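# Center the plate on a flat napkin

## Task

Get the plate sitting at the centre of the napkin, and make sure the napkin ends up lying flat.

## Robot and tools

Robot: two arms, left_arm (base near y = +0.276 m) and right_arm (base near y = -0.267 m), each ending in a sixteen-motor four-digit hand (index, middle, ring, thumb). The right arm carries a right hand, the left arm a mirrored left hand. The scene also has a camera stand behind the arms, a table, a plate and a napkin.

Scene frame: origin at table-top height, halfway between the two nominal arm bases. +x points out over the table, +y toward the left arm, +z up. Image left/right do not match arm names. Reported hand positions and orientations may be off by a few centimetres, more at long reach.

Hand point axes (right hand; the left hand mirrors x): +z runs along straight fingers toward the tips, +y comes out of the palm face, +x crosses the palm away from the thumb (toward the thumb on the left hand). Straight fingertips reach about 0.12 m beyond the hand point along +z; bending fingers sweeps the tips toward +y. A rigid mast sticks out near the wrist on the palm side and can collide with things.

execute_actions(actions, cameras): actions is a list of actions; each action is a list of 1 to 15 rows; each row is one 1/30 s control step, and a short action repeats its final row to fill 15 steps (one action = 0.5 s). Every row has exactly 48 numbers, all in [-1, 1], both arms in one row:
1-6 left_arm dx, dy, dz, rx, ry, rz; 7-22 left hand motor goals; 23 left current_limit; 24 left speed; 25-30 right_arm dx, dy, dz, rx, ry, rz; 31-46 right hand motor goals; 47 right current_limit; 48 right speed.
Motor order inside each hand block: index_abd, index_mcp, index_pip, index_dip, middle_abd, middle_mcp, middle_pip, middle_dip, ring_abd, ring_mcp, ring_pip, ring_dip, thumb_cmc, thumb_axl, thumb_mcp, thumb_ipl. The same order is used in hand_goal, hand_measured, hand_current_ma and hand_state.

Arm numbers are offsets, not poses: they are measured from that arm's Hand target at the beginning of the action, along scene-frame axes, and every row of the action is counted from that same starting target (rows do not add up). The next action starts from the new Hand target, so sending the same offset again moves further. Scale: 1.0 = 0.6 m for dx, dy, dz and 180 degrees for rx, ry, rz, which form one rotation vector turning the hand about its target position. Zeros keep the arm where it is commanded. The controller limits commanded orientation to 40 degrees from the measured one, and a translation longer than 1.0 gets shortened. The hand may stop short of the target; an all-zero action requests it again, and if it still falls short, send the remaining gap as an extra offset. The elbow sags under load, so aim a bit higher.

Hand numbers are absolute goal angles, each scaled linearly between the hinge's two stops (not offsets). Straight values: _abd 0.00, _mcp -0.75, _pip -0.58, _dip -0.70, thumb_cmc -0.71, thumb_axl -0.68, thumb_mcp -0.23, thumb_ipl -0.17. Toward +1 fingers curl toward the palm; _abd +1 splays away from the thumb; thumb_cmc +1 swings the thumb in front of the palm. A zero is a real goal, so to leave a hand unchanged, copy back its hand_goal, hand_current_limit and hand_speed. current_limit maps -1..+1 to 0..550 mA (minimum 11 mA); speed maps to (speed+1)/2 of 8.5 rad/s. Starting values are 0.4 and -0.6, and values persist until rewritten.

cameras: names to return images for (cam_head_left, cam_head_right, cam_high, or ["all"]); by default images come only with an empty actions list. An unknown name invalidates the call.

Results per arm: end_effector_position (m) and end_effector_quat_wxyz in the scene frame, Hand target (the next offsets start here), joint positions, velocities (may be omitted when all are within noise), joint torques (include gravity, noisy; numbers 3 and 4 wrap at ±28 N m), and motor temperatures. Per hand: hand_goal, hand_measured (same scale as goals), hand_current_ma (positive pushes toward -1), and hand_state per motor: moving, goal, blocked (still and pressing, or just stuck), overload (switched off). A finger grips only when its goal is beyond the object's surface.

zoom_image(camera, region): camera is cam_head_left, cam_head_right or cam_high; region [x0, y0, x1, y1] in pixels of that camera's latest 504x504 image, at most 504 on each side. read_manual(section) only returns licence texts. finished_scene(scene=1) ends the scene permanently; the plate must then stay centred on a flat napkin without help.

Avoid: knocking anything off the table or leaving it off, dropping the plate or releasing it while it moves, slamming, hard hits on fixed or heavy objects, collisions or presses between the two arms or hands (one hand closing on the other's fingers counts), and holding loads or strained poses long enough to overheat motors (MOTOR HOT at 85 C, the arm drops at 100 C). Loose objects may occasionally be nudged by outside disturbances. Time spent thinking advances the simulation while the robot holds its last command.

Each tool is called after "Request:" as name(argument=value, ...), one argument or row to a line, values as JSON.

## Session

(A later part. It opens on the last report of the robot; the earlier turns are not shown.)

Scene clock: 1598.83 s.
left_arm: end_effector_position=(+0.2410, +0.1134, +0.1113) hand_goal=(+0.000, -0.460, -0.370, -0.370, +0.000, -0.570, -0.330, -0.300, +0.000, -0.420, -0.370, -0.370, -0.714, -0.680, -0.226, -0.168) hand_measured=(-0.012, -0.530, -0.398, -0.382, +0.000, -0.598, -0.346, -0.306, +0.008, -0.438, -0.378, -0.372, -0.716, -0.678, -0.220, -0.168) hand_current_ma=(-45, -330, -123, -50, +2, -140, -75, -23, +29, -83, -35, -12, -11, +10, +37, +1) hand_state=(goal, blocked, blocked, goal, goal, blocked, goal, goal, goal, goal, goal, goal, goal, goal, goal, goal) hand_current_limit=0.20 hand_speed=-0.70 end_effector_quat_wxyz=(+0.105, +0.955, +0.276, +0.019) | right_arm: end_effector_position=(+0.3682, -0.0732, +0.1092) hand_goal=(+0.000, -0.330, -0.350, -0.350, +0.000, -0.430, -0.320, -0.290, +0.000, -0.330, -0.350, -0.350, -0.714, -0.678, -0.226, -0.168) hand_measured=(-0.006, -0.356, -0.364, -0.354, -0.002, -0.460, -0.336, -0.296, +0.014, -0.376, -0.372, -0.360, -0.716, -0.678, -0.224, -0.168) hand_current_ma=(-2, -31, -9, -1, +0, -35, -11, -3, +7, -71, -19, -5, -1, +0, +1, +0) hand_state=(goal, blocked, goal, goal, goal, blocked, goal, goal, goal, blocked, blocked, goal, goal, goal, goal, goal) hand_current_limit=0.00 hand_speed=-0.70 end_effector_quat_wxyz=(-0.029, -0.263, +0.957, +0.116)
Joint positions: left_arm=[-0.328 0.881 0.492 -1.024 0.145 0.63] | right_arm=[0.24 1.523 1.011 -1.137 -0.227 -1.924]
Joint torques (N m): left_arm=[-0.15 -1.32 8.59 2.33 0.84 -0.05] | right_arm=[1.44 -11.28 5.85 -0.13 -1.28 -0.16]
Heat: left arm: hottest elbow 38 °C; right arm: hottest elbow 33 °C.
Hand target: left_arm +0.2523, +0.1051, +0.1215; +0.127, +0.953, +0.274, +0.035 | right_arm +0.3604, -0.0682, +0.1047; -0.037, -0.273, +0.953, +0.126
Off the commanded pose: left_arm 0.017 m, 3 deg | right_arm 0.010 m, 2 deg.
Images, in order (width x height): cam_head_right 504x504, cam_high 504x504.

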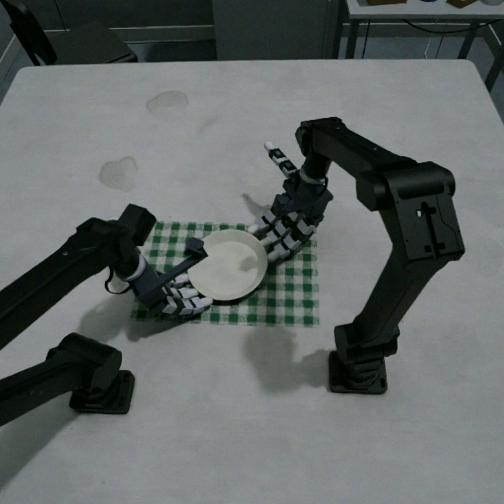

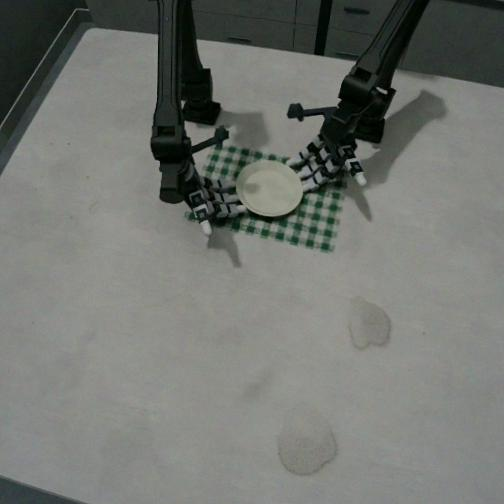

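Request:
execute_actions(
  actions=[
    [[0.0,0,-0.009,0,0,0,0,-0.5,-0.385,-0.375,0,-0.585,-0.335,-0.305,0,-0.43,-0.372,-0.37,-0.714,-0.68,-0.226,-0.168,0.2,-0.8,0.0,0,-0.012,0,0,0,0,-0.345,-0.36,-0.352,0,-0.45,-0.33,-0.293,0,-0.365,-0.368,-0.356,-0.714,-0.678,-0.226,-0.168,0,-0.8]],
    [[0.0,0,0,0,0,0,0,-0.525,-0.395,-0.38,0,-0.597,-0.343,-0.305,0,-0.437,-0.377,-0.372,-0.714,-0.68,-0.226,-0.168,0.2,-0.8,0.0,0,0,0,0,0,0,-0.356,-0.364,-0.354,0,-0.46,-0.335,-0.295,0,-0.376,-0.371,-0.36,-0.714,-0.678,-0.226,-0.168,0,-0.8]],
  ],
  cameras=["cam_head_right","cam_high"],
)

Request:
zoom_image(
  camera="cam_head_right",
  region=[160, 200, 290, 330],
)

Request:
zoom_image(
  camera="cam_high",
  region=[210, 130, 340, 260],
)

Scene clock: 1629.93 s.
left_arm: end_effector_position=(+0.2435, +0.1109, +0.1117) hand_goal=(+0.000, -0.526, -0.396, -0.380, +0.000, -0.598, -0.344, -0.306, +0.000, -0.438, -0.378, -0.372, -0.714, -0.680, -0.226, -0.168) hand_measured=(-0.004, -0.538, -0.400, -0.382, +0.002, -0.606, -0.348, -0.306, +0.016, -0.450, -0.378, -0.368, -0.716, -0.678, -0.220, -0.168) hand_current_ma=(-15, -58, -18, -5, +6, -39, -13, +0, +61, -53, -1, +13, -11, +10, +37, +1) hand_state=(goal, goal, goal, goal, goal, goal, goal, goal, goal, goal, goal, goal, goal, goal, goal, goal) hand_current_limit=0.20 hand_speed=-0.80 end_effector_quat_wxyz=(+0.113, +0.954, +0.275, +0.022) | right_arm: end_effector_position=(+0.3700, -0.0729, +0.1037) hand_goal=(+0.000, -0.356, -0.364, -0.354, +0.000, -0.460, -0.336, -0.296, +0.000, -0.376, -0.372, -0.360, -0.714, -0.678, -0.226, -0.168) hand_measured=(-0.006, -0.372, -0.370, -0.354, -0.002, -0.478, -0.348, -0.302, +0.012, -0.402, -0.380, -0.360, -0.716, -0.678, -0.224, -0.168) hand_current_ma=(-2, -13, -3, +0, -1, -16, -8, -3, +7, -28, -4, +0, -1, +0, +1, +0) hand_state=(goal, goal, goal, goal, goal, goal, goal, goal, goal, blocked, goal, goal, goal, goal, goal, goal) hand_current_limit=0.00 hand_speed=-0.80 end_effector_quat_wxyz=(-0.025, -0.264, +0.957, +0.115)
Joint positions: left_arm=[-0.328 0.883 0.488 -1.001 0.154 0.63] | right_arm=[0.24 1.53 1.004 -1.114 -0.227 -1.924]
Joint torques (N m): left_arm=[-0.21 -0.67 8.1 2.33 0.51 -0.05] | right_arm=[1.61 -11.52 5.71 -0.2 -1.3 -0.11]
Heat: left arm: hottest elbow 37 °C; right arm: hottest elbow 32 °C.
Hand target: left_arm +0.2523, +0.1051, +0.1161; +0.126, +0.953, +0.274, +0.035 | right_arm +0.3603, -0.0682, +0.0974; -0.037, -0.273, +0.953, +0.126
Off the commanded pose: left_arm 0.011 m, 2 deg | right_arm 0.012 m, 2 deg.
Images, in order (width x height): cam_head_right 504x504, cam_high 504x504.

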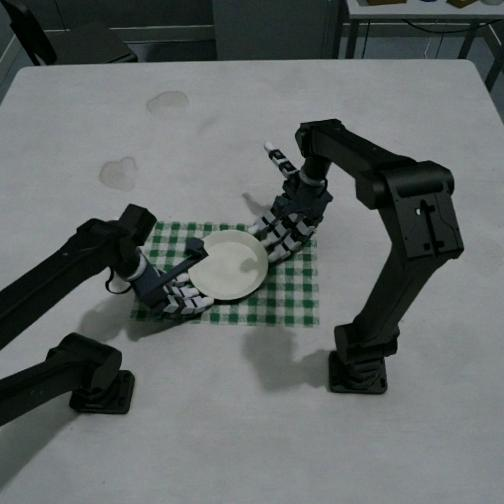

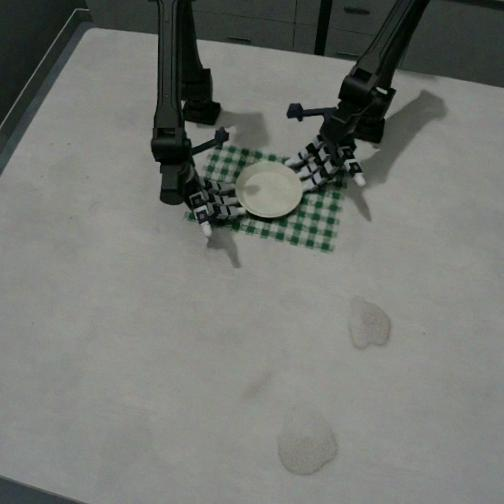

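Scaled by 3.877 from the camera's 504x504 image, which has a finer 720x720 frame.

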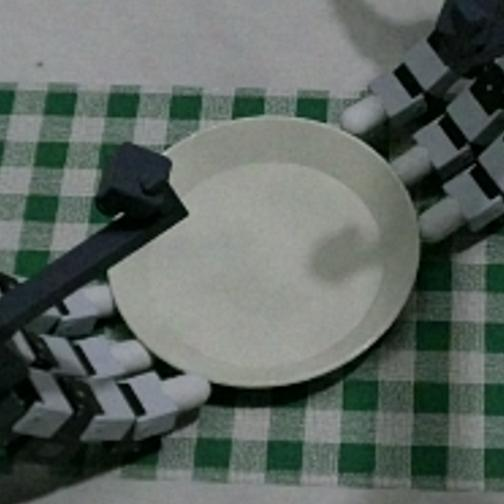

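Scaled by 3.877 from the camera's 504x504 image, which has a finer 720x720 frame.

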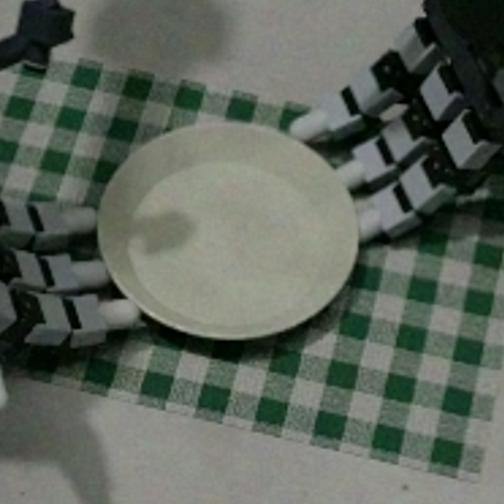

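Request:
execute_actions(
  actions=[
    [[-0.016,0.025,0.005,0,0,0,0,-0.53,-0.398,-0.38,0,-0.602,-0.346,-0.306,0,-0.445,-0.378,-0.37,-0.714,-0.68,-0.226,-0.168,0.0,-0.8,0.016,-0.025,0.014,0,0,0,0,-0.365,-0.368,-0.354,0,-0.47,-0.34,-0.298,0,-0.39,-0.375,-0.36,-0.714,-0.678,-0.226,-0.168,-0.2,-0.8]],
    [[-0.018,0.03,0.005,0,0,0,0,-0.53,-0.398,-0.38,0,-0.602,-0.346,-0.306,0,-0.445,-0.378,-0.37,-0.714,-0.68,-0.226,-0.168,0.0,-0.8,0.018,-0.03,0.008,0,0,0,0,-0.365,-0.368,-0.354,0,-0.47,-0.34,-0.298,0,-0.39,-0.375,-0.36,-0.714,-0.678,-0.226,-0.168,-0.2,-0.8]],
  ],
  cameras=["cam_head_right","cam_high"],
)

Request:
zoom_image(
  camera="cam_head_right",
  region=[160, 200, 290, 330],
)

Request:
zoom_image(
  camera="cam_high",
  region=[210, 130, 340, 260],
)

Scene clock: 1641.70 s.
left_arm: end_effector_position=(+0.2364, +0.1356, +0.1253) hand_goal=(+0.000, -0.530, -0.398, -0.380, +0.000, -0.602, -0.346, -0.306, +0.000, -0.446, -0.378, -0.370, -0.714, -0.680, -0.226, -0.168) hand_measured=(-0.002, -0.542, -0.402, -0.382, +0.002, -0.612, -0.352, -0.308, +0.004, -0.454, -0.380, -0.370, -0.716, -0.678, -0.220, -0.168) hand_current_ma=(-11, -55, -21, -8, +5, -42, -21, -6, +11, -39, -11, +2, -11, +10, +37, +1) hand_state=(goal, goal, goal, goal, goal, goal, goal, goal, goal, goal, goal, goal, goal, goal, goal, goal) hand_current_limit=0.00 hand_speed=-0.80 end_effector_quat_wxyz=(+0.129, +0.952, +0.275, +0.040) | right_arm: end_effector_position=(+0.3649, -0.1024, +0.1008) hand_goal=(+0.000, -0.366, -0.368, -0.354, +0.000, -0.470, -0.340, -0.298, +0.000, -0.390, -0.376, -0.360, -0.714, -0.678, -0.226, -0.168) hand_measured=(-0.004, -0.378, -0.374, -0.354, -0.002, -0.482, -0.346, -0.302, +0.004, -0.404, -0.382, -0.362, -0.716, -0.678, -0.224, -0.168) hand_current_ma=(-1, -8, -2, +0, -1, -8, -3, -1, +1, -10, -2, +0, +0, +0, +1, +0) hand_state=(goal, goal, goal, goal, goal, goal, goal, goal, goal, goal, goal, goal, goal, goal, goal, goal) hand_current_limit=-0.20 hand_speed=-0.80 end_effector_quat_wxyz=(-0.048, -0.264, +0.955, +0.127)
Joint positions: left_arm=[-0.211 0.778 0.464 -1.055 0.181 0.741] | right_arm=[0.162 1.549 1.004 -1.164 -0.237 -2.012]
Joint torques (N m): left_arm=[1.14 -0.73 7.54 0.4 0.51 0.13] | right_arm=[0.85 -11.22 10.35 -0.8 -0.58 -0.16]
Heat: left arm: hottest elbow 37 °C; right arm: hottest elbow 32 °C.
Hand target: left_arm +0.2319, +0.1381, +0.1221; +0.127, +0.953, +0.273, +0.035 | right_arm +0.3808, -0.1013, +0.1106; -0.037, -0.273, +0.953, +0.126
Off the commanded pose: left_arm 0.006 m, 1 deg | right_arm 0.019 m, 2 deg.
Images, in order (width x height): cam_head_right 504x504, cam_high 504x504.

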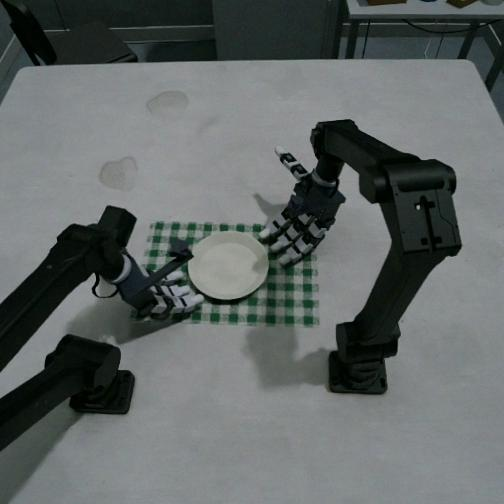

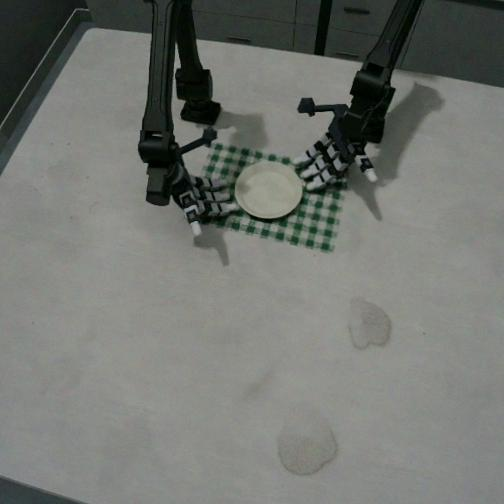

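Scaled by 3.877 from the camera's 504x504 image, which has a finer 720x720 frame.

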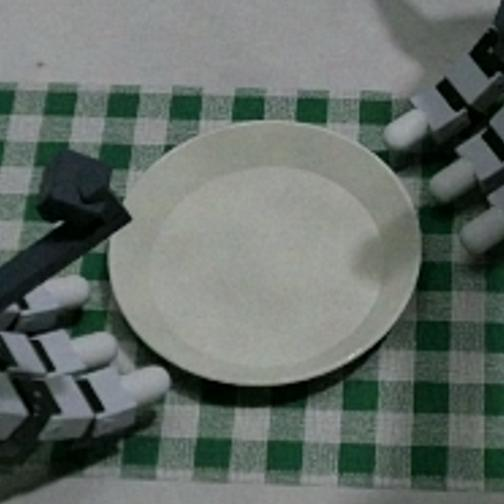

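Scaled by 3.877 from the camera's 504x504 image, which has a finer 720x720 frame.

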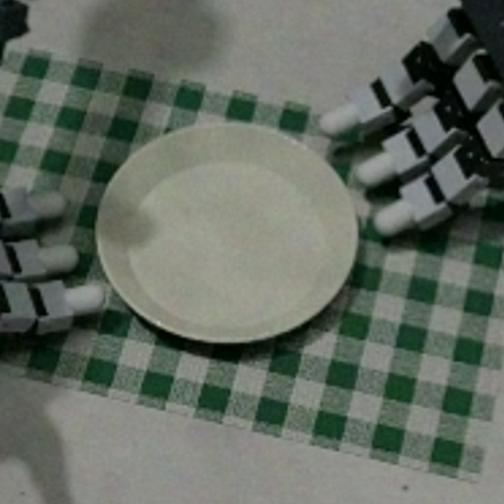

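Request:
execute_actions(
  actions=[
    [[-0.005,0.008,0.06,0,0,0,0,-0.53,-0.398,-0.38,0,-0.602,-0.346,-0.306,0,-0.445,-0.378,-0.37,-0.714,-0.68,-0.226,-0.168,0.0,-0.8,0,0,0.08,0,0,0,0,-0.365,-0.368,-0.354,0,-0.47,-0.34,-0.298,0,-0.39,-0.375,-0.36,-0.714,-0.678,-0.226,-0.168,-0.2,-0.8]],
    [[-0.01,0.016,0.08,0,0,0,0,-0.53,-0.398,-0.38,0,-0.602,-0.346,-0.306,0,-0.445,-0.378,-0.37,-0.714,-0.68,-0.226,-0.168,0.0,-0.8,0.02,-0.03,0.08,0,0,0,0,-0.365,-0.368,-0.354,0,-0.47,-0.34,-0.298,0,-0.39,-0.375,-0.36,-0.714,-0.678,-0.226,-0.168,-0.2,-0.8]],
    [[-0.01,0.08,0.08,0,0,0,0,-0.53,-0.398,-0.38,0,-0.602,-0.346,-0.306,0,-0.445,-0.378,-0.37,-0.714,-0.68,-0.226,-0.168,0.0,-0.8,0.04,-0.06,0.08,0,0,0,0,-0.365,-0.368,-0.354,0,-0.47,-0.34,-0.298,0,-0.39,-0.375,-0.36,-0.714,-0.678,-0.226,-0.168,-0.2,-0.8]],
    [[0,0.1,0.03,0,0,0,0,-0.53,-0.398,-0.38,0,-0.602,-0.346,-0.306,0,-0.445,-0.378,-0.37,-0.714,-0.68,-0.226,-0.168,0.0,-0.8,0.06,-0.08,0.03,0,0,0,0,-0.365,-0.368,-0.354,0,-0.47,-0.34,-0.298,0,-0.39,-0.375,-0.36,-0.714,-0.678,-0.226,-0.168,-0.2,-0.8]],
  ],
  cameras=["all"],
)

Request:
zoom_image(
  camera="cam_head_right",
  region=[125, 190, 335, 340],
)

Request:
zoom_image(
  camera="cam_high",
  region=[180, 110, 360, 290],
)

Scene clock: 1657.20 s.
left_arm: end_effector_position=(+0.2089, +0.2550, +0.2488) hand_goal=(+0.000, -0.530, -0.398, -0.380, +0.000, -0.602, -0.346, -0.306, +0.000, -0.446, -0.378, -0.370, -0.714, -0.680, -0.226, -0.168) hand_measured=(-0.002, -0.536, -0.402, -0.382, +0.002, -0.608, -0.350, -0.308, +0.002, -0.454, -0.380, -0.370, -0.716, -0.678, -0.220, -0.168) hand_current_ma=(-7, -31, -17, -8, +5, -26, -20, -6, +8, -35, -11, +2, -8, +10, +37, +1) hand_state=(goal, goal, goal, goal, goal, goal, goal, goal, goal, goal, goal, goal, goal, goal, goal, goal) hand_current_limit=0.00 hand_speed=-0.80 end_effector_quat_wxyz=(+0.127, +0.952, +0.280, +0.015) | right_arm: end_effector_position=(+0.4411, -0.2039, +0.2589) hand_goal=(+0.000, -0.366, -0.368, -0.354, +0.000, -0.470, -0.340, -0.298, +0.000, -0.390, -0.376, -0.360, -0.714, -0.678, -0.226, -0.168) hand_measured=(-0.002, -0.376, -0.374, -0.354, -0.002, -0.478, -0.346, -0.302, +0.002, -0.400, -0.382, -0.362, -0.716, -0.678, -0.224, -0.168) hand_current_ma=(+0, -6, -2, +0, +0, -5, -2, -1, +0, -7, -2, +0, +0, +0, +1, +0) hand_state=(goal, goal, goal, goal, goal, goal, goal, goal, goal, goal, goal, goal, goal, goal, goal, goal) hand_current_limit=-0.20 hand_speed=-0.80 end_effector_quat_wxyz=(-0.053, -0.194, +0.974, +0.100)
Joint positions: left_arm=[0.506 0.745 0.791 -1.634 0.255 1.47] | right_arm=[-0.066 1.573 1.491 -1.652 -0.158 -2.091]
Joint torques (N m): left_arm=[1.32 0.62 12.55 -0.1 0.71 0.15] | right_arm=[0.91 -12.57 12.18 -0.84 -0.49 -0.15]
Heat: left arm: hottest elbow 37 °C; right arm: hottest elbow 33 °C.
Hand target: left_arm +0.2169, +0.2604, +0.2721; +0.127, +0.953, +0.273, +0.035 | right_arm +0.4527, -0.2032, +0.2726; -0.037, -0.273, +0.953, +0.126
Off the commanded pose: left_arm 0.025 m, 2 deg | right_arm 0.018 m, 10 deg.
joint sent to its limit (right arm) — joint 6 (wrist roll), lower limit. The joint targets are off in orientation, not in position.

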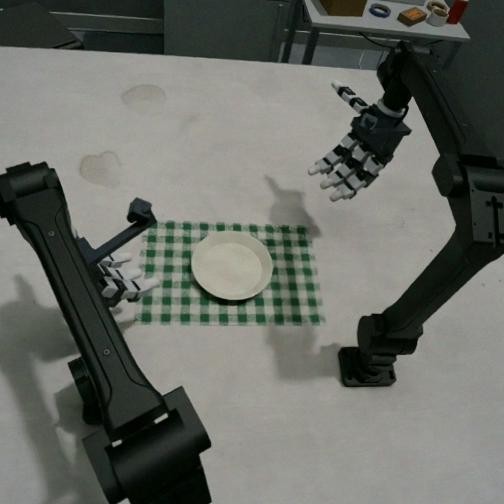

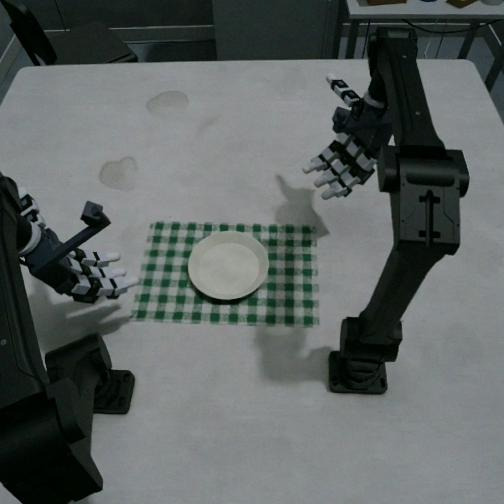

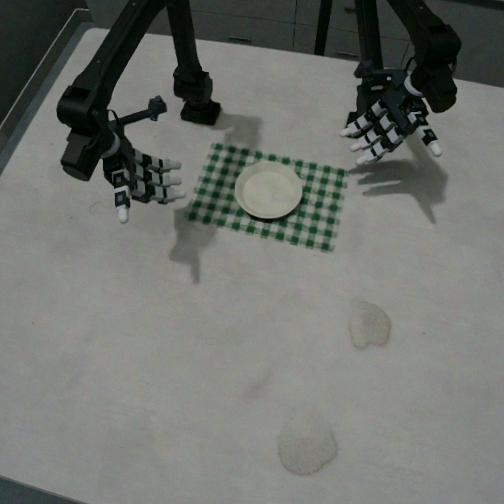

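Scaled by 2.400 from the camera's 504x504 image, which has a finer 720x720 frame.

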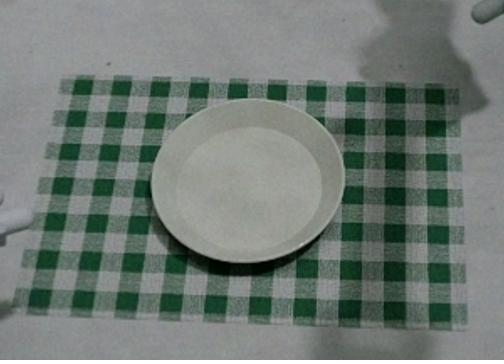

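Scaled by 2.800 from the camera's 504x504 image, which has a finer 720x720 frame.

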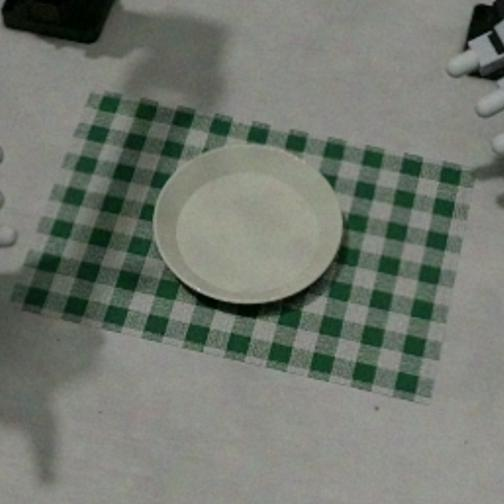

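Request:
finished_scene(
)

The scene is finished: the task was done.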